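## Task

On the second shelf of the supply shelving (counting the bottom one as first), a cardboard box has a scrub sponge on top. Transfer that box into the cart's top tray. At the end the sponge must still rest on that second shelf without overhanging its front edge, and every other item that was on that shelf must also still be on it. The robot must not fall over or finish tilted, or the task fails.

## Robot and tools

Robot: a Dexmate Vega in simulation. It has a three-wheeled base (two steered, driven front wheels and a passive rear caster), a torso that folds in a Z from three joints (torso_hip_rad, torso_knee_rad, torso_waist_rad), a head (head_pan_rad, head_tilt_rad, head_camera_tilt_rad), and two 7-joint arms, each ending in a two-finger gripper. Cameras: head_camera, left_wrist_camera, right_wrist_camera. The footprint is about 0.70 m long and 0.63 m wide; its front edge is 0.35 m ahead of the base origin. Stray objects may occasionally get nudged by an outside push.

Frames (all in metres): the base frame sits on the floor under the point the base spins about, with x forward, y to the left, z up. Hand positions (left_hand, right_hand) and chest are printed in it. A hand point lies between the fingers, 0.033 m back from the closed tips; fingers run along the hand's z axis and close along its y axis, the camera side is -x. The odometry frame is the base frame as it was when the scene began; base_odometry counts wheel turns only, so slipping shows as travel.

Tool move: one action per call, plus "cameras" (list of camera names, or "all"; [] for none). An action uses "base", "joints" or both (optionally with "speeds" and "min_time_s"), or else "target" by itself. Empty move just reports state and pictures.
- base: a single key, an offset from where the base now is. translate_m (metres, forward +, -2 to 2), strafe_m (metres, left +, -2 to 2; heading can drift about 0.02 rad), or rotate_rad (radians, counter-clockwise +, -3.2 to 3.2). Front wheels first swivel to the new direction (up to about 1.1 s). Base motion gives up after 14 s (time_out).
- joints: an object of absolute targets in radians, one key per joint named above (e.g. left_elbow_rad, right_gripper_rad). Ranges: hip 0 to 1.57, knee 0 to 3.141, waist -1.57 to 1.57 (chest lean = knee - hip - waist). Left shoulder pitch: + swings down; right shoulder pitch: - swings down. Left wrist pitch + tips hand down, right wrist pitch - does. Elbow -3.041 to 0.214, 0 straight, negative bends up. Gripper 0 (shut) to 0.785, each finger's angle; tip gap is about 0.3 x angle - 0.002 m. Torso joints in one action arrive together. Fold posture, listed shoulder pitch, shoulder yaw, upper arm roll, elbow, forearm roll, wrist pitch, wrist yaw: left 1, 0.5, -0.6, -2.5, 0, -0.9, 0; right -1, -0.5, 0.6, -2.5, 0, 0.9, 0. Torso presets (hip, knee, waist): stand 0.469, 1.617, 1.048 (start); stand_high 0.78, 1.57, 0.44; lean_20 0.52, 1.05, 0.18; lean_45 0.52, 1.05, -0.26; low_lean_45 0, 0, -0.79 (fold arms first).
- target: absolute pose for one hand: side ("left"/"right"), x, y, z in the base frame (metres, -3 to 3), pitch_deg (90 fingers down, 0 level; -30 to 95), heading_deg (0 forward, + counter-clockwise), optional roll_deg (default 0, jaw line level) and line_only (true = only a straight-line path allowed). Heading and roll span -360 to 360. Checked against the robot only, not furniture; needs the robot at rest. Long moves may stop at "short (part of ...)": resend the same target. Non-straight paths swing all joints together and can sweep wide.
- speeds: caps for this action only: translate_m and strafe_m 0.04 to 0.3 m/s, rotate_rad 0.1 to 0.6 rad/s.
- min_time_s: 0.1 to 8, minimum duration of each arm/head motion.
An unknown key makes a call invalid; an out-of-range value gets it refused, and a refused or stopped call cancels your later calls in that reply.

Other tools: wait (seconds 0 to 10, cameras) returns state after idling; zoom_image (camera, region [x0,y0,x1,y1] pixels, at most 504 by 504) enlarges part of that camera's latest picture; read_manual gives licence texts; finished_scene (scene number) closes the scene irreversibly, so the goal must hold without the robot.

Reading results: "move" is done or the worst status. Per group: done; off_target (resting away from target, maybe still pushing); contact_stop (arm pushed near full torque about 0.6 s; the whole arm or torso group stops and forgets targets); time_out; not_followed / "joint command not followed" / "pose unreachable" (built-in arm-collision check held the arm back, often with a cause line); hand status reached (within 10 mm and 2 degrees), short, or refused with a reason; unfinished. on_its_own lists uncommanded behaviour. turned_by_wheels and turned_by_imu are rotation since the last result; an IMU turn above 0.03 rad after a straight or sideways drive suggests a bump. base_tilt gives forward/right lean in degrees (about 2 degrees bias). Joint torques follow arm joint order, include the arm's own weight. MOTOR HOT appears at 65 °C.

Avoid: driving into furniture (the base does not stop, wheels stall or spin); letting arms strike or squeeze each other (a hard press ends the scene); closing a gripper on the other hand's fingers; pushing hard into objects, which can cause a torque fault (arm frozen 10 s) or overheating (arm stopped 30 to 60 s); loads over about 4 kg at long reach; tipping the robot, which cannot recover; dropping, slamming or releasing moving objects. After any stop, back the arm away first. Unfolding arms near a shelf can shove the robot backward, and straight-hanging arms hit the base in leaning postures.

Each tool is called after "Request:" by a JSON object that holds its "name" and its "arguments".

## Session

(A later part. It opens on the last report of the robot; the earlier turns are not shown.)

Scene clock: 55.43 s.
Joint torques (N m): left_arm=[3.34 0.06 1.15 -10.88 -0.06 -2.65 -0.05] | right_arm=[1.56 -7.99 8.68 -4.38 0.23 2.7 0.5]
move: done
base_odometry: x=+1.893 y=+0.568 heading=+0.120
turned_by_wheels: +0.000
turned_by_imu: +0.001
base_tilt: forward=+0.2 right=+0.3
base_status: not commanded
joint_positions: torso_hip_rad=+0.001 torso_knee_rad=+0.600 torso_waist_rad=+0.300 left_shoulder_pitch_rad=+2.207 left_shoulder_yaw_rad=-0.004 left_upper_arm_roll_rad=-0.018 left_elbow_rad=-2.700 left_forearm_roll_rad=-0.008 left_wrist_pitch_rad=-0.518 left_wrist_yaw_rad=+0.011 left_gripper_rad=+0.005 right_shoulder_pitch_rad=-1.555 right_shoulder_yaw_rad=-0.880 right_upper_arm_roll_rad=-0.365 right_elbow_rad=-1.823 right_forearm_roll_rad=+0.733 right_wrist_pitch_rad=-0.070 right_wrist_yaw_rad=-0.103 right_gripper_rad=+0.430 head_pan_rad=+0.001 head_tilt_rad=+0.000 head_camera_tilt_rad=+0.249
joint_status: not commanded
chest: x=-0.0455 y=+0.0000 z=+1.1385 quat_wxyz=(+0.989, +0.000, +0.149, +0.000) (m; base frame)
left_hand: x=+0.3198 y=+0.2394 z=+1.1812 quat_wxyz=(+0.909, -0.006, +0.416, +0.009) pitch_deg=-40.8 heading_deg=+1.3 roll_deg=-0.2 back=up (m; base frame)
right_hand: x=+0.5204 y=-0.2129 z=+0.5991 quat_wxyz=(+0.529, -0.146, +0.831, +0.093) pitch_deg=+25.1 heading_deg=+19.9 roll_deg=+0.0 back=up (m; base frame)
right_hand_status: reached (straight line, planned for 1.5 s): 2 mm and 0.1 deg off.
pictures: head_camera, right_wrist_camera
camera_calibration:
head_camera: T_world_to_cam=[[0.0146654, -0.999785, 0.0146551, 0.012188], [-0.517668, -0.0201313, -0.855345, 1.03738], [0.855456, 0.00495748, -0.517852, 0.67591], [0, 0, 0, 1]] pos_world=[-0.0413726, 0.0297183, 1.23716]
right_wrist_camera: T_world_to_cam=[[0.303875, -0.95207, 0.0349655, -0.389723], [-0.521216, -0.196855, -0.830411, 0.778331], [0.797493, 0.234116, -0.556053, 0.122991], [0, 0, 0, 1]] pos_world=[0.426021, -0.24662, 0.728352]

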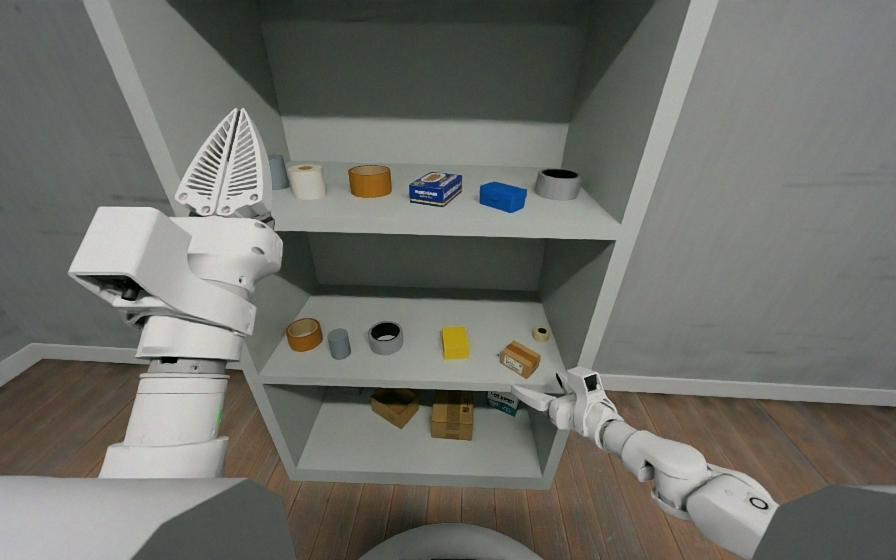

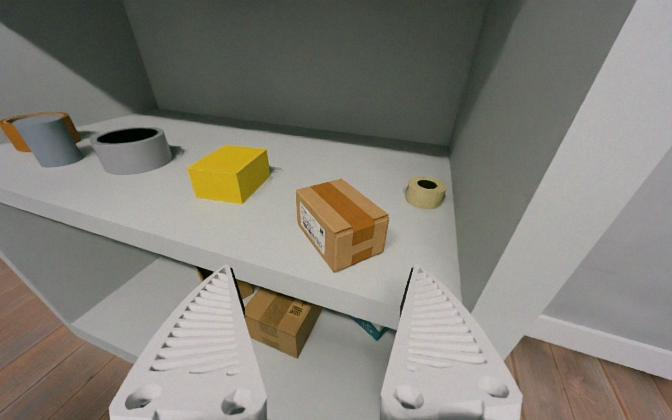

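Request:
{"name": "move", "arguments": {"target": {"side":"right","x":0.57,"y":-0.195,"z":0.635,"pitch_deg":25,"heading_deg":24,"line_only":true}, "cameras": []}}

Request:
{"name": "move", "arguments": {"target": {"side":"right","x":0.651,"y":-0.19,"z":0.63,"pitch_deg":25,"heading_deg":30,"line_only":true}, "cameras": ["right_wrist_camera"]}}

Request:
{"name": "move", "arguments": {"joints": {"right_gripper_rad":0.57}, "cameras": ["right_wrist_camera","head_camera"]}}

Request:
{"name": "zoom_image", "arguments": {"camera": "head_camera", "region": [400, 240, 640, 400]}}

Scene clock: 60.03 s.
Joint torques (N m): left_arm=[4.41 0.26 0.93 -10.34 -0.06 -2.79 0.12] | right_arm=[15.87 -5.56 4.94 -4.86 -0.09 3.53 0.25]
move: done
base_odometry: x=+1.893 y=+0.568 heading=+0.120
turned_by_wheels: +0.000
turned_by_imu: +0.001
base_tilt: forward=+0.1 right=+0.3
base_status: not commanded
joint_positions: torso_hip_rad=+0.001 torso_knee_rad=+0.600 torso_waist_rad=+0.300 left_shoulder_pitch_rad=+2.207 left_shoulder_yaw_rad=-0.004 left_upper_arm_roll_rad=-0.018 left_elbow_rad=-2.700 left_forearm_roll_rad=-0.008 left_wrist_pitch_rad=-0.518 left_wrist_yaw_rad=+0.011 left_gripper_rad=+0.005 right_shoulder_pitch_rad=-1.388 right_shoulder_yaw_rad=-0.884 right_upper_arm_roll_rad=-0.383 right_elbow_rad=-1.803 right_forearm_roll_rad=+0.768 right_wrist_pitch_rad=-0.195 right_wrist_yaw_rad=-0.018 right_gripper_rad=+0.430 head_pan_rad=+0.001 head_tilt_rad=+0.000 head_camera_tilt_rad=+0.249
joint_status: not commanded
chest: x=-0.0455 y=+0.0000 z=+1.1385 quat_wxyz=(+0.989, +0.000, +0.149, +0.000) (m; base frame)
left_hand: x=+0.3198 y=+0.2394 z=+1.1812 quat_wxyz=(+0.909, -0.006, +0.416, +0.009) pitch_deg=-40.8 heading_deg=+1.3 roll_deg=-0.2 back=up (m; base frame)
right_hand: x=+0.5683 y=-0.1957 z=+0.6334 quat_wxyz=(+0.525, -0.174, +0.825, +0.111) pitch_deg=+25.0 heading_deg=+23.9 roll_deg=+0.0 back=up (m; base frame)
right_hand_status: reached (straight line, planned for 0.9 s): 2 mm and 0.1 deg off.
pictures: none
No camera images: "cameras" was empty.

Scene clock: 63.13 s.
Joint torques (N m): left_arm=[3.9 1.28 1.02 -10.58 0.07 -2.95 0.03] | right_arm=[20.91 -3.98 4.77 -5.78 0.07 3.04 0.26]
move: done
base_odometry: x=+1.893 y=+0.568 heading=+0.120
turned_by_wheels: +0.000
turned_by_imu: +0.001
base_tilt: forward=+0.1 right=+0.3
base_status: not commanded
joint_positions: torso_hip_rad=+0.001 torso_knee_rad=+0.600 torso_waist_rad=+0.300 left_shoulder_pitch_rad=+2.207 left_shoulder_yaw_rad=-0.004 left_upper_arm_roll_rad=-0.018 left_elbow_rad=-2.700 left_forearm_roll_rad=-0.008 left_wrist_pitch_rad=-0.518 left_wrist_yaw_rad=+0.011 left_gripper_rad=+0.005 right_shoulder_pitch_rad=-1.045 right_shoulder_yaw_rad=-0.757 right_upper_arm_roll_rad=-0.518 right_elbow_rad=-1.415 right_forearm_roll_rad=+0.684 right_wrist_pitch_rad=-0.177 right_wrist_yaw_rad=+0.258 right_gripper_rad=+0.430 head_pan_rad=+0.001 head_tilt_rad=+0.000 head_camera_tilt_rad=+0.249
joint_status: not commanded
chest: x=-0.0455 y=+0.0000 z=+1.1385 quat_wxyz=(+0.989, +0.000, +0.149, +0.000) (m; base frame)
left_hand: x=+0.3198 y=+0.2394 z=+1.1812 quat_wxyz=(+0.909, -0.006, +0.416, +0.009) pitch_deg=-40.8 heading_deg=+1.3 roll_deg=-0.2 back=up (m; base frame)
right_hand: x=+0.6498 y=-0.1903 z=+0.6295 quat_wxyz=(+0.519, -0.218, +0.815, +0.139) pitch_deg=+25.0 heading_deg=+29.9 roll_deg=+0.0 back=up (m; base frame)
right_hand_status: reached (straight line, planned for 1.6 s): 1 mm and 0.1 deg off.
pictures: right_wrist_camera
camera_calibration:
right_wrist_camera: T_world_to_cam=[[0.464697, -0.884763, 0.0353554, -0.500496], [-0.478656, -0.284592, -0.8306, 0.831242], [0.744946, 0.369054, -0.555747, 0.0910978], [0, 0, 0, 1]] pos_world=[0.562595, -0.239876, 0.758751]

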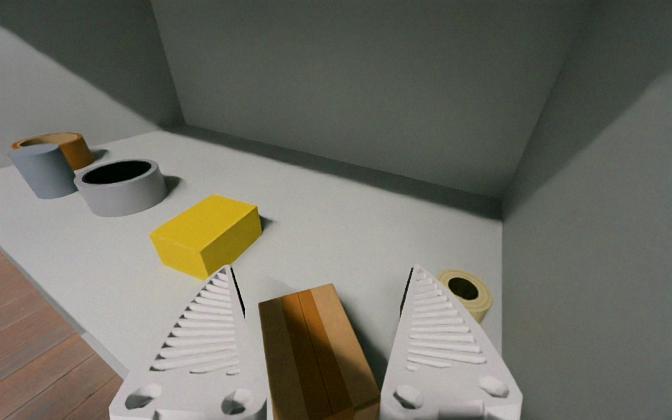

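Scene clock: 63.77 s.
Joint torques (N m): left_arm=[4.01 0.81 1.13 -10.49 -0.02 -3.31 0.31] | right_arm=[19.92 -4.08 5.33 -4.57 0.45 3.11 0.05]
move: done
base_odometry: x=+1.893 y=+0.568 heading=+0.120
turned_by_wheels: +0.000
turned_by_imu: +0.000
base_tilt: forward=+0.1 right=+0.3
base_status: not commanded
joint_positions: torso_hip_rad=+0.001 torso_knee_rad=+0.600 torso_waist_rad=+0.300 left_shoulder_pitch_rad=+2.207 left_shoulder_yaw_rad=-0.004 left_upper_arm_roll_rad=-0.018 left_elbow_rad=-2.700 left_forearm_roll_rad=-0.008 left_wrist_pitch_rad=-0.518 left_wrist_yaw_rad=+0.011 left_gripper_rad=+0.005 right_shoulder_pitch_rad=-1.041 right_shoulder_yaw_rad=-0.756 right_upper_arm_roll_rad=-0.519 right_elbow_rad=-1.411 right_forearm_roll_rad=+0.683 right_wrist_pitch_rad=-0.176 right_wrist_yaw_rad=+0.261 right_gripper_rad=+0.570 head_pan_rad=+0.001 head_tilt_rad=+0.000 head_camera_tilt_rad=+0.249
joint_status: all done
chest: x=-0.0455 y=+0.0000 z=+1.1385 quat_wxyz=(+0.989, +0.000, +0.149, +0.000) (m; base frame)
left_hand: x=+0.3198 y=+0.2394 z=+1.1812 quat_wxyz=(+0.909, -0.006, +0.416, +0.009) pitch_deg=-40.8 heading_deg=+1.3 roll_deg=-0.2 back=up (m; base frame)
right_hand: x=+0.6505 y=-0.1902 z=+0.6296 quat_wxyz=(+0.519, -0.218, +0.815, +0.139) pitch_deg=+25.0 heading_deg=+30.0 roll_deg=+0.0 back=up (m; base frame)
pictures: head_camera, right_wrist_camera
camera_calibration:
head_camera: T_world_to_cam=[[0.0146654, -0.999785, 0.0146551, 0.012188], [-0.517668, -0.0201313, -0.855345, 1.03738], [0.855456, 0.00495748, -0.517852, 0.67591], [0, 0, 0, 1]] pos_world=[-0.0413726, 0.0297183, 1.23716]
right_wrist_camera: T_world_to_cam=[[0.465697, -0.884237, 0.0353704, -0.501229], [-0.478366, -0.285163, -0.830571, 0.831331], [0.744508, 0.369875, -0.555789, 0.0909401], [0, 0, 0, 1]] pos_world=[0.563396, -0.239777, 0.758752]

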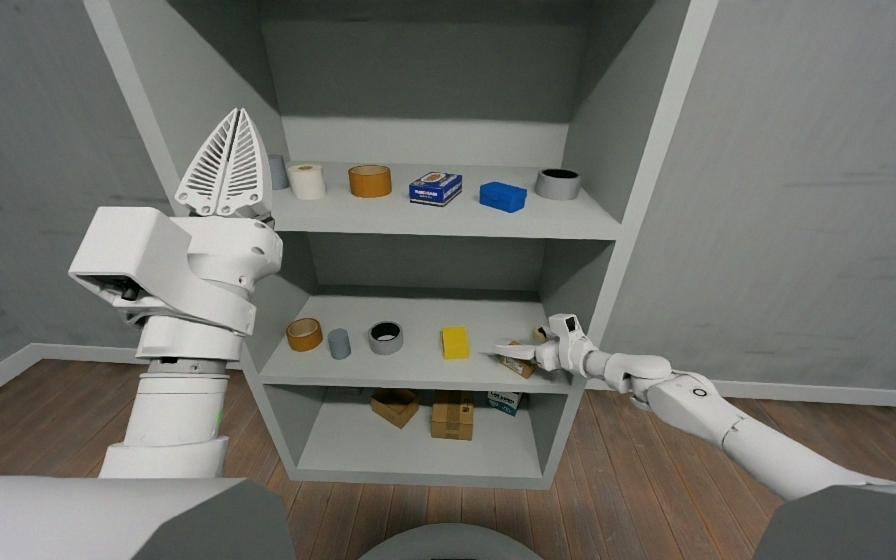

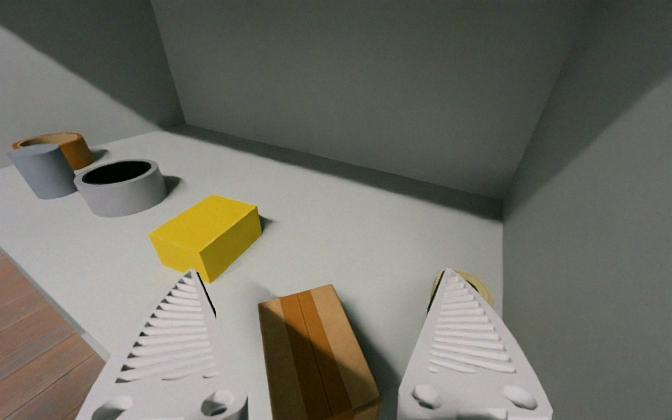

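Scaled by 2.100 from the camera's 896x560 image, which has a finer 960x600 frame.

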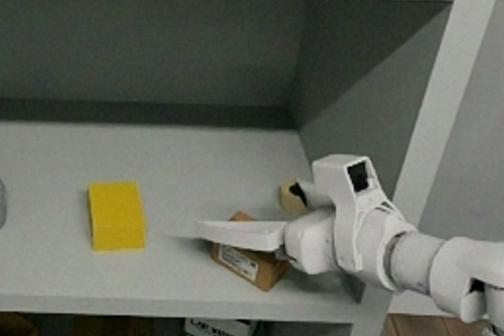

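Request:
{"name": "move", "arguments": {"joints": {"right_gripper_rad":0.50}, "cameras": []}}

Request:
{"name": "move", "arguments": {"target": {"side":"right","x":0.650,"y":-0.188,"z":0.563,"pitch_deg":25,"heading_deg":31,"line_only":true}, "cameras": ["right_wrist_camera"]}}

Request:
{"name": "move", "arguments": {"joints": {"right_gripper_rad":0.15}, "cameras": ["right_wrist_camera"]}}

Request:
{"name": "move", "arguments": {"target": {"side":"right","x":0.645,"y":-0.187,"z":0.62,"pitch_deg":25,"heading_deg":28,"line_only":true}, "cameras": ["right_wrist_camera","head_camera"]}}

Scene clock: 65.10 s.
Joint torques (N m): left_arm=[4.47 -0.6 1 -10.7 -0.1 -2.55 -0.04] | right_arm=[21.1 -3.15 4.78 -5.26 0.3 3.12 0.35]
move: done
base_odometry: x=+1.893 y=+0.568 heading=+0.120
turned_by_wheels: +0.000
turned_by_imu: +0.000
base_tilt: forward=+0.2 right=+0.3
base_status: not commanded
joint_positions: torso_hip_rad=+0.001 torso_knee_rad=+0.600 torso_waist_rad=+0.300 left_shoulder_pitch_rad=+2.207 left_shoulder_yaw_rad=-0.004 left_upper_arm_roll_rad=-0.018 left_elbow_rad=-2.700 left_forearm_roll_rad=-0.008 left_wrist_pitch_rad=-0.518 left_wrist_yaw_rad=+0.011 left_gripper_rad=+0.005 right_shoulder_pitch_rad=-1.040 right_shoulder_yaw_rad=-0.755 right_upper_arm_roll_rad=-0.519 right_elbow_rad=-1.410 right_forearm_roll_rad=+0.683 right_wrist_pitch_rad=-0.176 right_wrist_yaw_rad=+0.262 right_gripper_rad=+0.500 head_pan_rad=+0.001 head_tilt_rad=+0.000 head_camera_tilt_rad=+0.249
joint_status: all done
chest: x=-0.0455 y=+0.0000 z=+1.1385 quat_wxyz=(+0.989, +0.000, +0.149, +0.000) (m; base frame)
left_hand: x=+0.3198 y=+0.2394 z=+1.1812 quat_wxyz=(+0.909, -0.006, +0.416, +0.009) pitch_deg=-40.8 heading_deg=+1.3 roll_deg=-0.2 back=up (m; base frame)
right_hand: x=+0.6507 y=-0.1901 z=+0.6296 quat_wxyz=(+0.519, -0.218, +0.815, +0.139) pitch_deg=+25.0 heading_deg=+30.0 roll_deg=+0.0 back=up (m; base frame)
pictures: none
No camera images: "cameras" was empty.

Scene clock: 68.10 s.
Joint torques (N m): left_arm=[3.61 0.41 0.92 -10.84 -0.13 -3.14 0.03] | right_arm=[21.13 -3.06 2.88 -4.19 0.4 3.78 0.4]
move: done
base_odometry: x=+1.893 y=+0.568 heading=+0.120
turned_by_wheels: +0.000
turned_by_imu: +0.001
base_tilt: forward=+0.2 right=+0.3
base_status: not commanded
joint_positions: torso_hip_rad=+0.001 torso_knee_rad=+0.600 torso_waist_rad=+0.300 left_shoulder_pitch_rad=+2.207 left_shoulder_yaw_rad=-0.004 left_upper_arm_roll_rad=-0.018 left_elbow_rad=-2.700 left_forearm_roll_rad=-0.008 left_wrist_pitch_rad=-0.518 left_wrist_yaw_rad=+0.011 left_gripper_rad=+0.005 right_shoulder_pitch_rad=-0.965 right_shoulder_yaw_rad=-0.608 right_upper_arm_roll_rad=-0.600 right_elbow_rad=-1.048 right_forearm_roll_rad=+0.593 right_wrist_pitch_rad=+0.051 right_wrist_yaw_rad=+0.367 right_gripper_rad=+0.500 head_pan_rad=+0.001 head_tilt_rad=+0.000 head_camera_tilt_rad=+0.249
joint_status: not commanded
chest: x=-0.0455 y=+0.0000 z=+1.1385 quat_wxyz=(+0.989, +0.000, +0.149, +0.000) (m; base frame)
left_hand: x=+0.3198 y=+0.2394 z=+1.1812 quat_wxyz=(+0.909, -0.006, +0.416, +0.009) pitch_deg=-40.8 heading_deg=+1.3 roll_deg=-0.2 back=up (m; base frame)
right_hand: x=+0.6499 y=-0.1883 z=+0.5635 quat_wxyz=(+0.518, -0.225, +0.813, +0.143) pitch_deg=+25.0 heading_deg=+31.0 roll_deg=+0.0 back=up (m; base frame)
right_hand_status: reached (straight line, planned for 1.5 s): 1 mm and 0.1 deg off.
pictures: right_wrist_camera
camera_calibration:
right_wrist_camera: T_world_to_cam=[[0.480808, -0.876121, 0.0351422, -0.505206], [-0.473398, -0.293115, -0.830649, 0.772096], [0.73805, 0.382747, -0.555686, 0.0605664], [0, 0, 0, 1]] pos_world=[0.563715, -0.239491, 0.692751]

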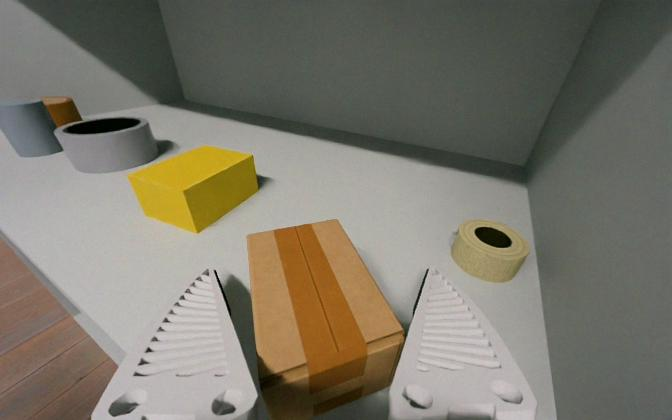

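Scene clock: 69.00 s.
Joint torques (N m): left_arm=[4.58 0.44 0.92 -10.67 -0.04 -2.94 0.22] | right_arm=[20.53 -3.63 3.06 -4.44 0.12 1.78 0.32]
move: done
base_odometry: x=+1.893 y=+0.568 heading=+0.120
turned_by_wheels: +0.000
turned_by_imu: +0.000
base_tilt: forward=+0.1 right=+0.3
base_status: not commanded
joint_positions: torso_hip_rad=+0.001 torso_knee_rad=+0.600 torso_waist_rad=+0.300 left_shoulder_pitch_rad=+2.207 left_shoulder_yaw_rad=-0.004 left_upper_arm_roll_rad=-0.018 left_elbow_rad=-2.700 left_forearm_roll_rad=-0.008 left_wrist_pitch_rad=-0.518 left_wrist_yaw_rad=+0.011 left_gripper_rad=+0.005 right_shoulder_pitch_rad=-0.964 right_shoulder_yaw_rad=-0.606 right_upper_arm_roll_rad=-0.600 right_elbow_rad=-1.043 right_forearm_roll_rad=+0.592 right_wrist_pitch_rad=+0.054 right_wrist_yaw_rad=+0.368 right_gripper_rad=+0.151 head_pan_rad=+0.001 head_tilt_rad=+0.000 head_camera_tilt_rad=+0.249
joint_status: all done
chest: x=-0.0455 y=+0.0000 z=+1.1385 quat_wxyz=(+0.989, +0.000, +0.149, +0.000) (m; base frame)
left_hand: x=+0.3198 y=+0.2394 z=+1.1812 quat_wxyz=(+0.909, -0.006, +0.416, +0.009) pitch_deg=-40.8 heading_deg=+1.3 roll_deg=-0.2 back=up (m; base frame)
right_hand: x=+0.6498 y=-0.1882 z=+0.5629 quat_wxyz=(+0.518, -0.225, +0.813, +0.144) pitch_deg=+25.0 heading_deg=+31.0 roll_deg=+0.0 back=up (m; base frame)
pictures: right_wrist_camera
camera_calibration:
right_wrist_camera: T_world_to_cam=[[0.481289, -0.875852, 0.0352659, -0.505339], [-0.473088, -0.293415, -0.830719, 0.771299], [0.737935, 0.383132, -0.555573, 0.060292], [0, 0, 0, 1]] pos_world=[0.563615, -0.239391, 0.692051]

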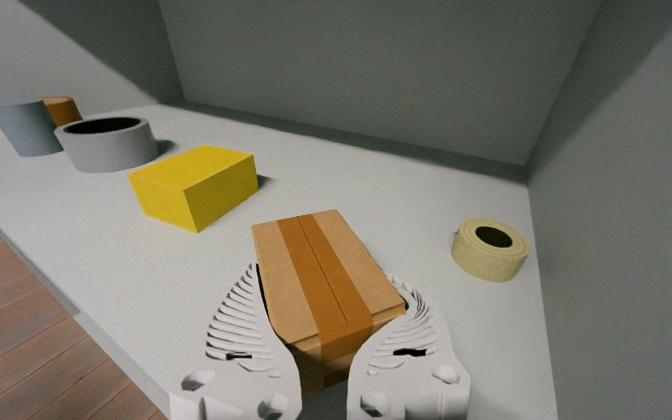

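Scene clock: 72.10 s.
Joint torques (N m): left_arm=[2.83 0.06 0.88 -10.83 -0.13 -2.34 0.02] | right_arm=[11.03 -7.85 9.55 -10.98 0.55 3.25 -0.24]
move: done
base_odometry: x=+1.893 y=+0.568 heading=+0.120
turned_by_wheels: +0.000
turned_by_imu: +0.001
base_tilt: forward=+0.2 right=+0.3
base_status: not commanded
joint_positions: torso_hip_rad=+0.001 torso_knee_rad=+0.600 torso_waist_rad=+0.300 left_shoulder_pitch_rad=+2.207 left_shoulder_yaw_rad=-0.004 left_upper_arm_roll_rad=-0.018 left_elbow_rad=-2.700 left_forearm_roll_rad=-0.008 left_wrist_pitch_rad=-0.518 left_wrist_yaw_rad=+0.011 left_gripper_rad=+0.005 right_shoulder_pitch_rad=-1.074 right_shoulder_yaw_rad=-0.737 right_upper_arm_roll_rad=-0.518 right_elbow_rad=-1.431 right_forearm_roll_rad=+0.677 right_wrist_pitch_rad=-0.170 right_wrist_yaw_rad=+0.203 right_gripper_rad=+0.151 head_pan_rad=+0.001 head_tilt_rad=+0.000 head_camera_tilt_rad=+0.249
joint_status: not commanded
chest: x=-0.0455 y=+0.0000 z=+1.1385 quat_wxyz=(+0.989, +0.000, +0.149, +0.000) (m; base frame)
left_hand: x=+0.3198 y=+0.2394 z=+1.1812 quat_wxyz=(+0.909, -0.006, +0.416, +0.009) pitch_deg=-40.8 heading_deg=+1.3 roll_deg=-0.2 back=up (m; base frame)
right_hand: x=+0.6449 y=-0.1871 z=+0.6186 quat_wxyz=(+0.521, -0.204, +0.819, +0.130) pitch_deg=+25.1 heading_deg=+28.0 roll_deg=+0.0 back=up (m; base frame)
right_hand_status: reached (straight line, planned for 1.6 s): 1 mm and 0.1 deg off.
pictures: head_camera, right_wrist_camera
camera_calibration:
head_camera: T_world_to_cam=[[0.0146654, -0.999785, 0.0146551, 0.012188], [-0.517668, -0.0201313, -0.855345, 1.03738], [0.855456, 0.00495748, -0.517852, 0.67591], [0, 0, 0, 1]] pos_world=[-0.0413726, 0.0297183, 1.23716]
right_wrist_camera: T_world_to_cam=[[0.435656, -0.899425, 0.0351982, -0.478901], [-0.487924, -0.268836, -0.830456, 0.829631], [0.756395, 0.344619, -0.555971, 0.0755858], [0, 0, 0, 1]] pos_world=[0.556261, -0.233749, 0.747852]

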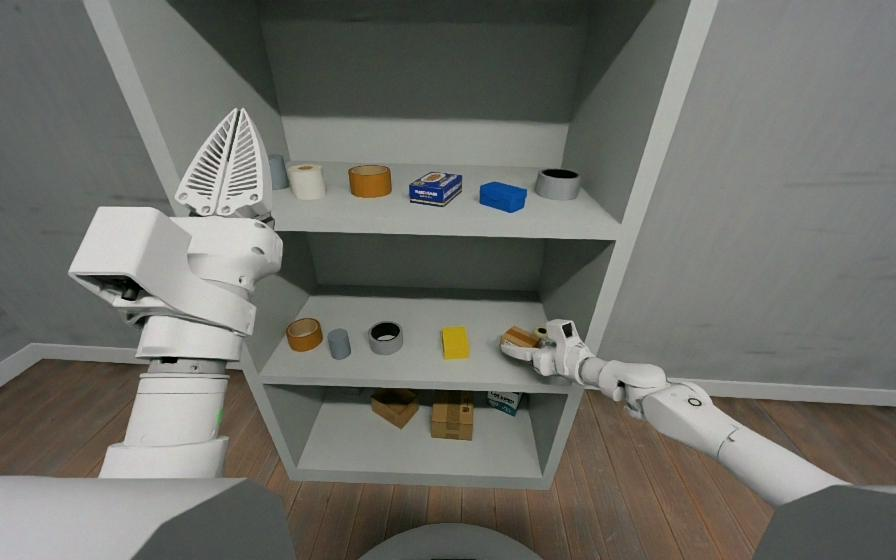

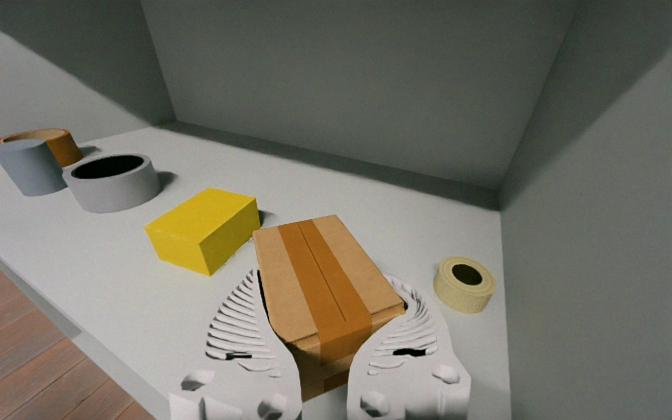

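Request:
{"name": "move", "arguments": {"base": {"translate_m":-0.35}, "cameras": []}}

Request:
{"name": "move", "arguments": {"base": {"rotate_rad":-2.55}, "joints": {"torso_hip_rad":0.1,"torso_knee_rad":0.935,"torso_waist_rad":0.735,"head_camera_tilt_rad":0.4,"head_pan_rad":0.15,"right_shoulder_pitch_rad":-1.106,"right_shoulder_yaw_rad":-0.592,"right_upper_arm_roll_rad":-0.369,"right_elbow_rad":-1.847,"right_forearm_roll_rad":0.97,"right_wrist_pitch_rad":-0.74,"right_wrist_yaw_rad":-0.589}, "cameras": ["head_camera","right_wrist_camera"]}}

Scene clock: 76.03 s.
Joint torques (N m): left_arm=[3.69 -0.08 0.93 -10.65 -0.06 -3.32 0.18] | right_arm=[10.7 -6.97 9.98 -9.05 0.32 3.61 -0.19]
move: done
base_odometry: x=+1.545 y=+0.527 heading=+0.119
turned_by_wheels: -0.001
turned_by_imu: +0.002
base_tilt: forward=+0.2 right=+0.3
base_status: done
joint_positions: torso_hip_rad=+0.001 torso_knee_rad=+0.600 torso_waist_rad=+0.300 left_shoulder_pitch_rad=+2.207 left_shoulder_yaw_rad=-0.004 left_upper_arm_roll_rad=-0.018 left_elbow_rad=-2.700 left_forearm_roll_rad=-0.008 left_wrist_pitch_rad=-0.518 left_wrist_yaw_rad=+0.011 left_gripper_rad=+0.005 right_shoulder_pitch_rad=-1.076 right_shoulder_yaw_rad=-0.739 right_upper_arm_roll_rad=-0.517 right_elbow_rad=-1.436 right_forearm_roll_rad=+0.679 right_wrist_pitch_rad=-0.173 right_wrist_yaw_rad=+0.201 right_gripper_rad=+0.151 head_pan_rad=+0.001 head_tilt_rad=+0.000 head_camera_tilt_rad=+0.249
joint_status: not commanded
chest: x=-0.0455 y=+0.0000 z=+1.1385 quat_wxyz=(+0.989, +0.000, +0.149, +0.000) (m; base frame)
left_hand: x=+0.3198 y=+0.2394 z=+1.1812 quat_wxyz=(+0.909, -0.006, +0.416, +0.009) pitch_deg=-40.8 heading_deg=+1.3 roll_deg=-0.2 back=up (m; base frame)
right_hand: x=+0.6447 y=-0.1870 z=+0.6194 quat_wxyz=(+0.521, -0.204, +0.819, +0.130) pitch_deg=+25.1 heading_deg=+28.0 roll_deg=+0.0 back=up (m; base frame)
pictures: none
No camera images: "cameras" was empty.

Scene clock: 81.83 s.
Joint torques (N m): left_arm=[1.87 -0.43 0.95 -10.07 0.01 -2.3 0.1] | right_arm=[11.27 -2.45 10.33 -11.95 -0.57 2.81 -0.35]
move: done
base_odometry: x=+1.544 y=+0.527 heading=-2.429
turned_by_wheels: -2.548
turned_by_imu: -2.478
base_tilt: forward=+0.1 right=+0.3
base_status: done
joint_positions: torso_hip_rad=+0.100 torso_knee_rad=+0.935 torso_waist_rad=+0.735 left_shoulder_pitch_rad=+2.207 left_shoulder_yaw_rad=-0.004 left_upper_arm_roll_rad=-0.018 left_elbow_rad=-2.700 left_forearm_roll_rad=-0.008 left_wrist_pitch_rad=-0.518 left_wrist_yaw_rad=+0.011 left_gripper_rad=+0.005 right_shoulder_pitch_rad=-1.106 right_shoulder_yaw_rad=-0.592 right_upper_arm_roll_rad=-0.370 right_elbow_rad=-1.846 right_forearm_roll_rad=+0.970 right_wrist_pitch_rad=-0.740 right_wrist_yaw_rad=-0.589 right_gripper_rad=+0.151 head_pan_rad=+0.149 head_tilt_rad=+0.000 head_camera_tilt_rad=+0.399
joint_status: all done
chest: x=-0.0642 y=+0.0000 z=+1.2404 quat_wxyz=(+0.999, +0.000, +0.050, +0.000) (m; base frame)
left_hand: x=+0.2855 y=+0.2394 z=+1.3544 quat_wxyz=(+0.946, -0.006, +0.324, +0.008) pitch_deg=-52.2 heading_deg=+1.7 roll_deg=-0.6 back=up (m; base frame)
right_hand: x=+0.6965 y=-0.2166 z=+0.8937 quat_wxyz=(+0.536, -0.015, +0.844, +0.009) pitch_deg=+25.1 heading_deg=+2.1 roll_deg=+0.0 back=up (m; base frame)
pictures: head_camera, right_wrist_camera
camera_calibration:
head_camera: T_world_to_cam=[[0.161362, -0.986895, 0.000625171, 0.0488781], [-0.468065, -0.0770885, -0.880325, 1.13633], [0.868837, 0.141759, -0.47437, 0.69583], [0, 0, 0, 1]] pos_world=[-0.0805753, 0.0371955, 1.33039]
right_wrist_camera: T_world_to_cam=[[-0.00213034, -0.999345, 0.0361333, -0.255226], [-0.557498, -0.0288102, -0.829678, 1.17502], [0.830175, -0.0219117, -0.557072, 0.0699116], [0, 0, 0, 1]] pos_world=[0.596487, -0.219675, 1.02305]

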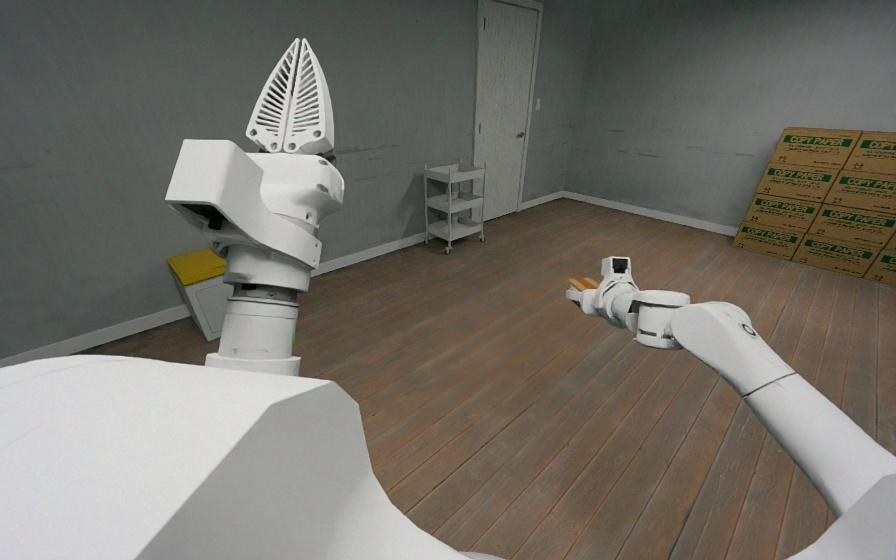

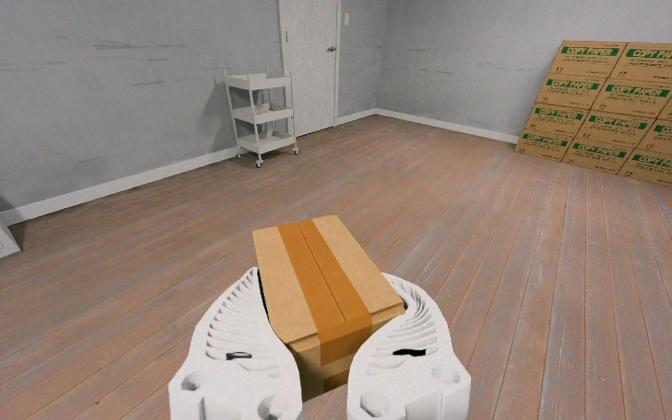

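Request:
{"name": "move", "arguments": {"base": {"rotate_rad":-0.045}, "joints": {"head_pan_rad":0.3}, "cameras": []}}

Request:
{"name": "move", "arguments": {"base": {"translate_m":1.99}, "cameras": ["head_camera"]}}

Scene clock: 83.53 s.
Joint torques (N m): left_arm=[1.38 -0.06 1.2 -9.15 0.02 -2.58 0.02] | right_arm=[12.05 -1.02 8.92 -10.77 -0.89 3.41 -0.54]
move: done
base_odometry: x=+1.544 y=+0.527 heading=-2.473
turned_by_wheels: -0.045
turned_by_imu: -0.043
base_tilt: forward=+0.1 right=+0.2
base_status: done
joint_positions: torso_hip_rad=+0.100 torso_knee_rad=+0.935 torso_waist_rad=+0.735 left_shoulder_pitch_rad=+2.207 left_shoulder_yaw_rad=-0.004 left_upper_arm_roll_rad=-0.018 left_elbow_rad=-2.700 left_forearm_roll_rad=-0.008 left_wrist_pitch_rad=-0.518 left_wrist_yaw_rad=+0.011 left_gripper_rad=+0.005 right_shoulder_pitch_rad=-1.106 right_shoulder_yaw_rad=-0.592 right_upper_arm_roll_rad=-0.369 right_elbow_rad=-1.846 right_forearm_roll_rad=+0.970 right_wrist_pitch_rad=-0.740 right_wrist_yaw_rad=-0.589 right_gripper_rad=+0.151 head_pan_rad=+0.299 head_tilt_rad=+0.000 head_camera_tilt_rad=+0.399
joint_status: all done
chest: x=-0.0642 y=+0.0000 z=+1.2404 quat_wxyz=(+0.999, +0.000, +0.050, +0.000) (m; base frame)
left_hand: x=+0.2855 y=+0.2394 z=+1.3545 quat_wxyz=(+0.946, -0.006, +0.324, +0.008) pitch_deg=-52.2 heading_deg=+1.7 roll_deg=-0.6 back=up (m; base frame)
right_hand: x=+0.6964 y=-0.2166 z=+0.8937 quat_wxyz=(+0.536, -0.015, +0.844, +0.009) pitch_deg=+25.1 heading_deg=+2.0 roll_deg=+0.0 back=up (m; base frame)
pictures: none
No camera images: "cameras" was empty.

Scene clock: 92.07 s.
Joint torques (N m): left_arm=[1.62 -0.29 0.87 -10.73 -0.03 -2.27 0.1] | right_arm=[13.27 -2.53 9.17 -9.98 -0.74 3.1 -0.26]
move: done
base_odometry: x=-0.021 y=-0.702 heading=-2.474
turned_by_wheels: -0.001
turned_by_imu: -0.010
base_tilt: forward=+0.1 right=+0.4
base_status: done
joint_positions: torso_hip_rad=+0.100 torso_knee_rad=+0.935 torso_waist_rad=+0.735 left_shoulder_pitch_rad=+2.207 left_shoulder_yaw_rad=-0.004 left_upper_arm_roll_rad=-0.018 left_elbow_rad=-2.700 left_forearm_roll_rad=-0.008 left_wrist_pitch_rad=-0.518 left_wrist_yaw_rad=+0.011 left_gripper_rad=+0.005 right_shoulder_pitch_rad=-1.106 right_shoulder_yaw_rad=-0.592 right_upper_arm_roll_rad=-0.369 right_elbow_rad=-1.847 right_forearm_roll_rad=+0.970 right_wrist_pitch_rad=-0.740 right_wrist_yaw_rad=-0.589 right_gripper_rad=+0.151 head_pan_rad=+0.299 head_tilt_rad=+0.000 head_camera_tilt_rad=+0.399
joint_status: not commanded
chest: x=-0.0642 y=+0.0000 z=+1.2405 quat_wxyz=(+0.999, +0.000, +0.050, +0.000) (m; base frame)
left_hand: x=+0.2855 y=+0.2394 z=+1.3545 quat_wxyz=(+0.946, -0.006, +0.324, +0.008) pitch_deg=-52.2 heading_deg=+1.7 roll_deg=-0.6 back=up (m; base frame)
right_hand: x=+0.6964 y=-0.2166 z=+0.8937 quat_wxyz=(+0.536, -0.015, +0.844, +0.009) pitch_deg=+25.1 heading_deg=+2.0 roll_deg=+0.0 back=up (m; base frame)
pictures: head_camera
camera_calibration:
head_camera: T_world_to_cam=[[0.306268, -0.951843, -0.0139542, 0.0869784], [-0.452394, -0.132635, -0.8819, 1.1405], [0.837579, 0.276411, -0.47123, 0.687611], [0, 0, 0, 1]] pos_world=[-0.0866129, 0.0439968, 1.33104]

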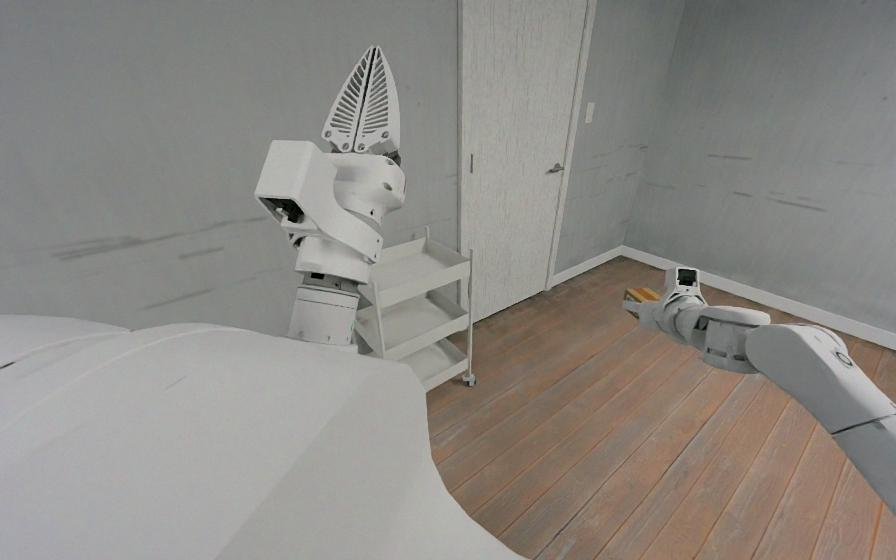

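Request:
{"name": "move", "arguments": {"base": {"translate_m":0.38}, "cameras": []}}

Request:
{"name": "move", "arguments": {"base": {"rotate_rad":0.87}, "joints": {"head_pan_rad":0,"head_camera_tilt_rad":0.5}, "cameras": ["head_camera","right_wrist_camera"]}}

Scene clock: 95.63 s.
Joint torques (N m): left_arm=[1.26 0.16 0.78 -9.19 0.01 -1.92 0.06] | right_arm=[13.54 -3.16 9.01 -11.25 -0.46 3.89 -0.21]
move: done
base_odometry: x=-0.319 y=-0.937 heading=-2.475
turned_by_wheels: -0.001
turned_by_imu: -0.002
base_tilt: forward=+0.2 right=+0.3
base_status: done
joint_positions: torso_hip_rad=+0.100 torso_knee_rad=+0.935 torso_waist_rad=+0.735 left_shoulder_pitch_rad=+2.207 left_shoulder_yaw_rad=-0.004 left_upper_arm_roll_rad=-0.018 left_elbow_rad=-2.700 left_forearm_roll_rad=-0.008 left_wrist_pitch_rad=-0.519 left_wrist_yaw_rad=+0.011 left_gripper_rad=+0.005 right_shoulder_pitch_rad=-1.106 right_shoulder_yaw_rad=-0.592 right_upper_arm_roll_rad=-0.369 right_elbow_rad=-1.847 right_forearm_roll_rad=+0.970 right_wrist_pitch_rad=-0.740 right_wrist_yaw_rad=-0.589 right_gripper_rad=+0.151 head_pan_rad=+0.299 head_tilt_rad=+0.000 head_camera_tilt_rad=+0.399
joint_status: not commanded
chest: x=-0.0642 y=+0.0000 z=+1.2405 quat_wxyz=(+0.999, +0.000, +0.050, +0.000) (m; base frame)
left_hand: x=+0.2854 y=+0.2394 z=+1.3545 quat_wxyz=(+0.946, -0.006, +0.324, +0.008) pitch_deg=-52.2 heading_deg=+1.7 roll_deg=-0.6 back=up (m; base frame)
right_hand: x=+0.6964 y=-0.2166 z=+0.8937 quat_wxyz=(+0.536, -0.015, +0.844, +0.009) pitch_deg=+25.1 heading_deg=+2.0 roll_deg=+0.0 back=up (m; base frame)
pictures: none
No camera images: "cameras" was empty.

Scene clock: 98.63 s.
Joint torques (N m): left_arm=[0.8 1.55 0.88 -8.3 -0.04 -2.23 -0.02] | right_arm=[13.37 -2.57 8.98 -10.53 -0.58 2.85 0.01]
move: done
base_odometry: x=-0.320 y=-0.938 heading=-1.606
turned_by_wheels: +0.869
turned_by_imu: +0.845
base_tilt: forward=+0.1 right=+0.3
base_status: done
joint_positions: torso_hip_rad=+0.100 torso_knee_rad=+0.935 torso_waist_rad=+0.735 left_shoulder_pitch_rad=+2.207 left_shoulder_yaw_rad=-0.004 left_upper_arm_roll_rad=-0.018 left_elbow_rad=-2.700 left_forearm_roll_rad=-0.008 left_wrist_pitch_rad=-0.519 left_wrist_yaw_rad=+0.011 left_gripper_rad=+0.005 right_shoulder_pitch_rad=-1.106 right_shoulder_yaw_rad=-0.592 right_upper_arm_roll_rad=-0.369 right_elbow_rad=-1.847 right_forearm_roll_rad=+0.970 right_wrist_pitch_rad=-0.740 right_wrist_yaw_rad=-0.589 right_gripper_rad=+0.151 head_pan_rad=+0.001 head_tilt_rad=+0.000 head_camera_tilt_rad=+0.499
joint_status: all done
chest: x=-0.0642 y=+0.0000 z=+1.2405 quat_wxyz=(+0.999, +0.000, +0.050, +0.000) (m; base frame)
left_hand: x=+0.2854 y=+0.2394 z=+1.3545 quat_wxyz=(+0.946, -0.006, +0.324, +0.008) pitch_deg=-52.2 heading_deg=+1.7 roll_deg=-0.6 back=up (m; base frame)
right_hand: x=+0.6964 y=-0.2166 z=+0.8938 quat_wxyz=(+0.536, -0.015, +0.844, +0.009) pitch_deg=+25.1 heading_deg=+2.0 roll_deg=+0.0 back=up (m; base frame)
pictures: head_camera, right_wrist_camera
camera_calibration:
head_camera: T_world_to_cam=[[0.0155081, -0.999781, 0.0140498, 0.0122494], [-0.560702, -0.0203299, -0.827768, 1.05541], [0.827872, 0.00495932, -0.560895, 0.80358], [0, 0, 0, 1]] pos_world=[-0.0736815, 0.0297178, 1.32419]
right_wrist_camera: T_world_to_cam=[[-0.00226861, -0.999345, 0.036104, -0.255018], [-0.5575, -0.0287089, -0.82968, 1.17507], [0.830174, -0.0220102, -0.55707, 0.0700307], [0, 0, 0, 1]] pos_world=[0.596387, -0.219575, 1.02315]

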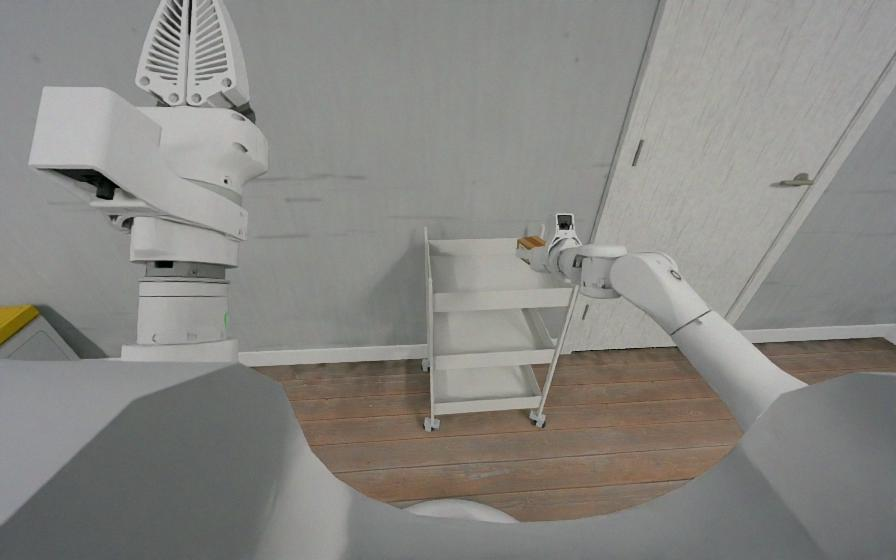

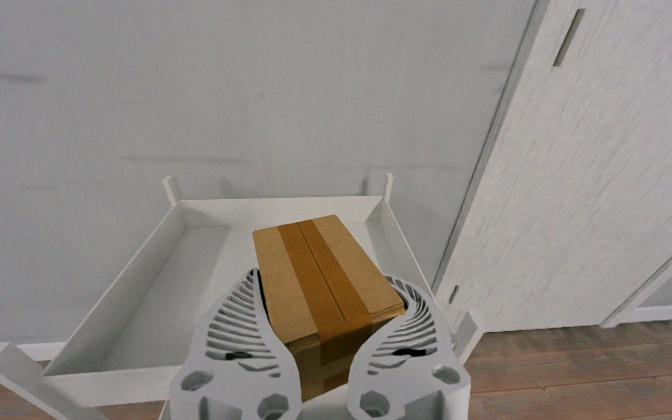

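Request:
{"name": "move", "arguments": {"base": {"translate_m":0.275}, "cameras": []}}

Request:
{"name": "move", "arguments": {"target": {"side":"right","x":0.675,"y":-0.16,"z":0.702,"pitch_deg":25,"heading_deg":4,"line_only":true}, "cameras": ["head_camera","right_wrist_camera"]}}

Request:
{"name": "zoom_image", "arguments": {"camera": "head_camera", "region": [400, 180, 700, 400]}}

Scene clock: 102.07 s.
Joint torques (N m): left_arm=[1.54 -0.11 0.81 -9.68 -0.08 -2.02 0.01] | right_arm=[13.1 -2.45 9.32 -9.33 -0.57 2.63 -0.14]
move: done
base_odometry: x=-0.330 y=-1.213 heading=-1.605
turned_by_wheels: +0.001
turned_by_imu: +0.001
base_tilt: forward=+0.1 right=+0.4
base_status: done
joint_positions: torso_hip_rad=+0.100 torso_knee_rad=+0.935 torso_waist_rad=+0.735 left_shoulder_pitch_rad=+2.207 left_shoulder_yaw_rad=-0.004 left_upper_arm_roll_rad=-0.018 left_elbow_rad=-2.700 left_forearm_roll_rad=-0.008 left_wrist_pitch_rad=-0.519 left_wrist_yaw_rad=+0.011 left_gripper_rad=+0.005 right_shoulder_pitch_rad=-1.106 right_shoulder_yaw_rad=-0.592 right_upper_arm_roll_rad=-0.369 right_elbow_rad=-1.847 right_forearm_roll_rad=+0.970 right_wrist_pitch_rad=-0.740 right_wrist_yaw_rad=-0.589 right_gripper_rad=+0.151 head_pan_rad=+0.001 head_tilt_rad=+0.000 head_camera_tilt_rad=+0.499
joint_status: not commanded
chest: x=-0.0641 y=+0.0000 z=+1.2405 quat_wxyz=(+0.999, +0.000, +0.050, +0.000) (m; base frame)
left_hand: x=+0.2855 y=+0.2394 z=+1.3545 quat_wxyz=(+0.946, -0.006, +0.324, +0.008) pitch_deg=-52.2 heading_deg=+1.7 roll_deg=-0.6 back=up (m; base frame)
right_hand: x=+0.6965 y=-0.2166 z=+0.8937 quat_wxyz=(+0.536, -0.015, +0.844, +0.009) pitch_deg=+25.1 heading_deg=+2.0 roll_deg=+0.0 back=up (m; base frame)
pictures: none
No camera images: "cameras" was empty.

Scene clock: 105.70 s.
Joint torques (N m): left_arm=[1.42 1.04 1.02 -9.27 -0.11 -2.14 -0.1] | right_arm=[11.69 -0.51 3.19 -6.96 -0.92 3.42 0.34]
move: done
base_odometry: x=-0.330 y=-1.213 heading=-1.605
turned_by_wheels: +0.000
turned_by_imu: +0.001
base_tilt: forward=+0.1 right=+0.3
base_status: not commanded
joint_positions: torso_hip_rad=+0.100 torso_knee_rad=+0.935 torso_waist_rad=+0.735 left_shoulder_pitch_rad=+2.207 left_shoulder_yaw_rad=-0.004 left_upper_arm_roll_rad=-0.018 left_elbow_rad=-2.700 left_forearm_roll_rad=-0.008 left_wrist_pitch_rad=-0.519 left_wrist_yaw_rad=+0.011 left_gripper_rad=+0.005 right_shoulder_pitch_rad=-1.192 right_shoulder_yaw_rad=-0.416 right_upper_arm_roll_rad=-0.621 right_elbow_rad=-1.366 right_forearm_roll_rad=+0.672 right_wrist_pitch_rad=-0.222 right_wrist_yaw_rad=-0.397 right_gripper_rad=+0.151 head_pan_rad=+0.001 head_tilt_rad=+0.000 head_camera_tilt_rad=+0.499
joint_status: not commanded
chest: x=-0.0641 y=+0.0000 z=+1.2405 quat_wxyz=(+0.999, +0.000, +0.050, +0.000) (m; base frame)
left_hand: x=+0.2855 y=+0.2394 z=+1.3545 quat_wxyz=(+0.946, -0.006, +0.324, +0.008) pitch_deg=-52.2 heading_deg=+1.7 roll_deg=-0.6 back=up (m; base frame)
right_hand: x=+0.6754 y=-0.1609 z=+0.7034 quat_wxyz=(+0.537, -0.029, +0.843, +0.019) pitch_deg=+25.0 heading_deg=+3.9 roll_deg=+0.0 back=up (m; base frame)
right_hand_status: reached (straight line, planned for 2.1 s): 2 mm and 0.1 deg off.
pictures: head_camera, right_wrist_camera
camera_calibration:
head_camera: T_world_to_cam=[[0.0155103, -0.999781, 0.014049, 0.0122506], [-0.56077, -0.0203308, -0.827722, 1.05534], [0.827826, 0.00495991, -0.560963, 0.803667], [0, 0, 0, 1]] pos_world=[-0.0736818, 0.0297178, 1.32419]
right_wrist_camera: T_world_to_cam=[[0.0303115, -0.99892, 0.0352009, -0.213779], [-0.55496, -0.0461093, -0.830598, 1.00308], [0.831325, 0.00564162, -0.555758, -0.0146247], [0, 0, 0, 1]] pos_world=[0.575305, -0.167215, 0.832551]

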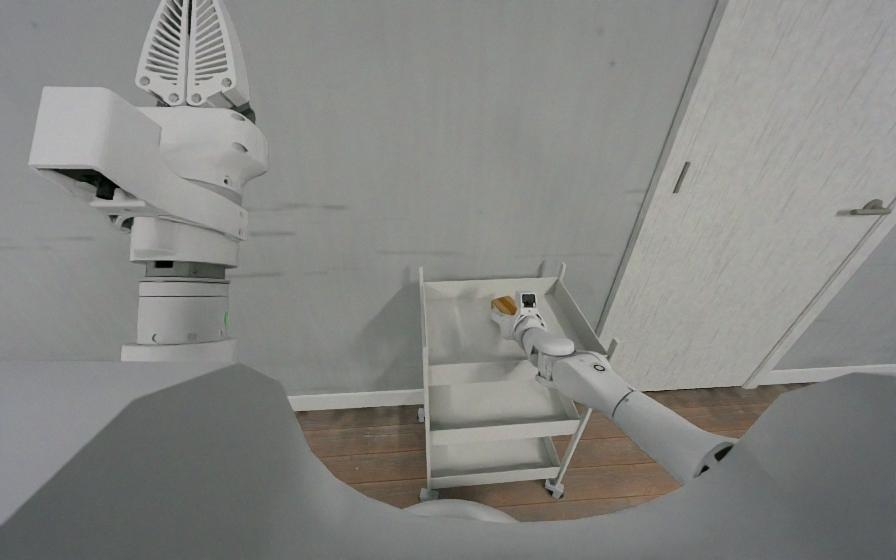

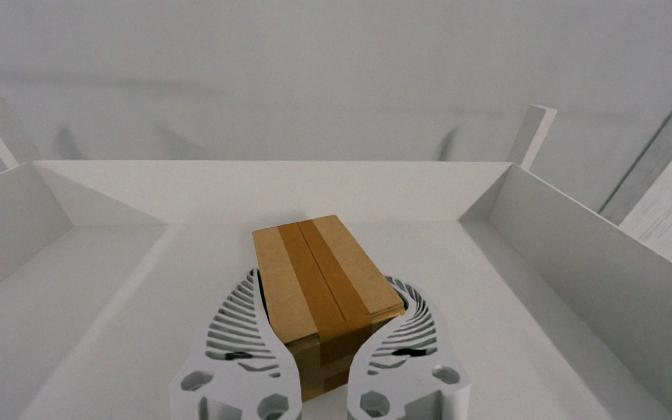

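Scaled by 1.680 from the camera's 896x560 image, which has a finer 960x600 frame.

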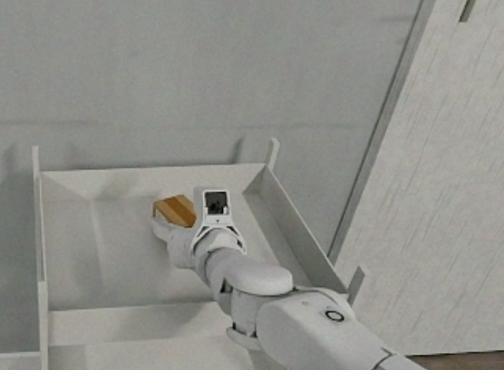

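Request:
{"name": "move", "arguments": {"target": {"side":"right","x":0.675,"y":-0.16,"z":0.695,"pitch_deg":25,"heading_deg":4,"line_only":true}, "cameras": ["right_wrist_camera"]}}

Scene clock: 107.17 s.
Joint torques (N m): left_arm=[1.24 1.19 0.81 -9.84 -0.04 -1.99 0.11] | right_arm=[21.77 1.37 1.96 -6.91 -0.89 3.33 0.01]
move: done
base_odometry: x=-0.330 y=-1.213 heading=-1.605
turned_by_wheels: +0.000
turned_by_imu: +0.000
base_tilt: forward=+0.2 right=+0.3
base_status: not commanded
joint_positions: torso_hip_rad=+0.100 torso_knee_rad=+0.935 torso_waist_rad=+0.735 left_shoulder_pitch_rad=+2.207 left_shoulder_yaw_rad=-0.004 left_upper_arm_roll_rad=-0.018 left_elbow_rad=-2.700 left_forearm_roll_rad=-0.008 left_wrist_pitch_rad=-0.519 left_wrist_yaw_rad=+0.011 left_gripper_rad=+0.005 right_shoulder_pitch_rad=-1.190 right_shoulder_yaw_rad=-0.405 right_upper_arm_roll_rad=-0.628 right_elbow_rad=-1.333 right_forearm_roll_rad=+0.664 right_wrist_pitch_rad=-0.198 right_wrist_yaw_rad=-0.387 right_gripper_rad=+0.151 head_pan_rad=+0.001 head_tilt_rad=+0.000 head_camera_tilt_rad=+0.499
joint_status: not commanded
chest: x=-0.0641 y=+0.0000 z=+1.2405 quat_wxyz=(+0.999, +0.000, +0.050, +0.000) (m; base frame)
left_hand: x=+0.2855 y=+0.2394 z=+1.3545 quat_wxyz=(+0.946, -0.006, +0.324, +0.008) pitch_deg=-52.2 heading_deg=+1.7 roll_deg=-0.6 back=up (m; base frame)
right_hand: x=+0.6748 y=-0.1603 z=+0.6958 quat_wxyz=(+0.537, -0.029, +0.843, +0.019) pitch_deg=+25.0 heading_deg=+4.0 roll_deg=+0.0 back=up (m; base frame)
right_hand_status: reached (straight line, planned for 0.4 s): 1 mm and 0.0 deg off.
pictures: right_wrist_camera
camera_calibration:
right_wrist_camera: T_world_to_cam=[[0.0311941, -0.998884, 0.0354614, -0.213718], [-0.554916, -0.0468161, -0.830588, 0.996442], [0.831322, 0.00623142, -0.555757, -0.0182814], [0, 0, 0, 1]] pos_world=[0.574806, -0.166716, 0.825052]

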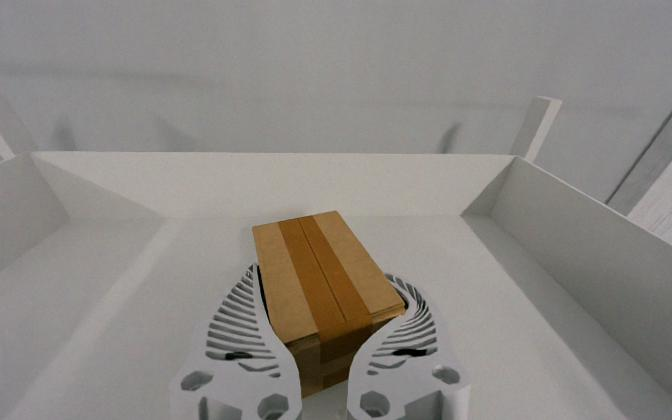

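Request:
{"name": "move", "arguments": {"target": {"side":"right","x":0.675,"y":-0.16,"z":0.688,"pitch_deg":25,"heading_deg":4,"line_only":true}, "cameras": ["right_wrist_camera"]}}

Scene clock: 108.57 s.
Joint torques (N m): left_arm=[2.19 0.24 1.04 -8.5 -0.04 -1.75 -0.05] | right_arm=[13.14 0.19 -1.3 1.05 0.44 -1.51 0.14]
move: done
base_odometry: x=-0.330 y=-1.213 heading=-1.605
turned_by_wheels: +0.000
turned_by_imu: +0.000
base_tilt: forward=+0.1 right=+0.3
base_status: not commanded
joint_positions: torso_hip_rad=+0.100 torso_knee_rad=+0.935 torso_waist_rad=+0.735 left_shoulder_pitch_rad=+2.207 left_shoulder_yaw_rad=-0.004 left_upper_arm_roll_rad=-0.018 left_elbow_rad=-2.700 left_forearm_roll_rad=-0.008 left_wrist_pitch_rad=-0.519 left_wrist_yaw_rad=+0.011 left_gripper_rad=+0.005 right_shoulder_pitch_rad=-1.185 right_shoulder_yaw_rad=-0.394 right_upper_arm_roll_rad=-0.633 right_elbow_rad=-1.298 right_forearm_roll_rad=+0.656 right_wrist_pitch_rad=-0.173 right_wrist_yaw_rad=-0.375 right_gripper_rad=+0.151 head_pan_rad=+0.001 head_tilt_rad=+0.000 head_camera_tilt_rad=+0.499
joint_status: not commanded
chest: x=-0.0645 y=+0.0000 z=+1.2404 quat_wxyz=(+0.999, +0.000, +0.050, +0.000) (m; base frame)
left_hand: x=+0.2851 y=+0.2394 z=+1.3547 quat_wxyz=(+0.946, -0.006, +0.323, +0.008) pitch_deg=-52.2 heading_deg=+1.7 roll_deg=-0.6 back=up (m; base frame)
right_hand: x=+0.6753 y=-0.1601 z=+0.6903 quat_wxyz=(+0.538, -0.029, +0.842, +0.019) pitch_deg=+24.9 heading_deg=+4.0 roll_deg=+0.0 back=up (m; base frame)
right_hand_status: reached (straight line, planned for 0.4 s): 2 mm and 0.1 deg off.
pictures: right_wrist_camera
camera_calibration:
right_wrist_camera: T_world_to_cam=[[0.0310769, -0.998905, 0.0349693, -0.212849], [-0.552566, -0.0463235, -0.832181, 0.991721], [0.832889, 0.0065388, -0.553401, -0.0243696], [0, 0, 0, 1]] pos_world=[0.574903, -0.166516, 0.819248]

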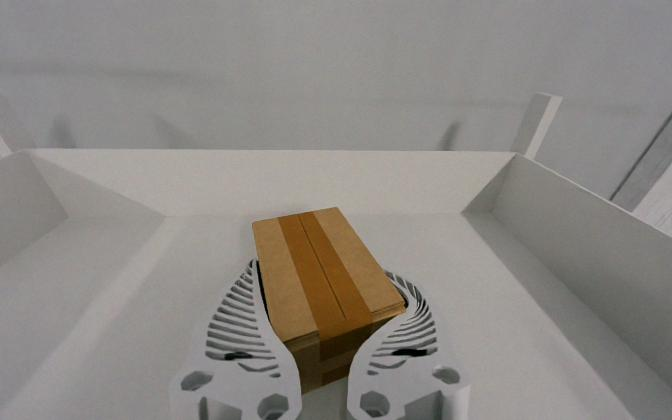

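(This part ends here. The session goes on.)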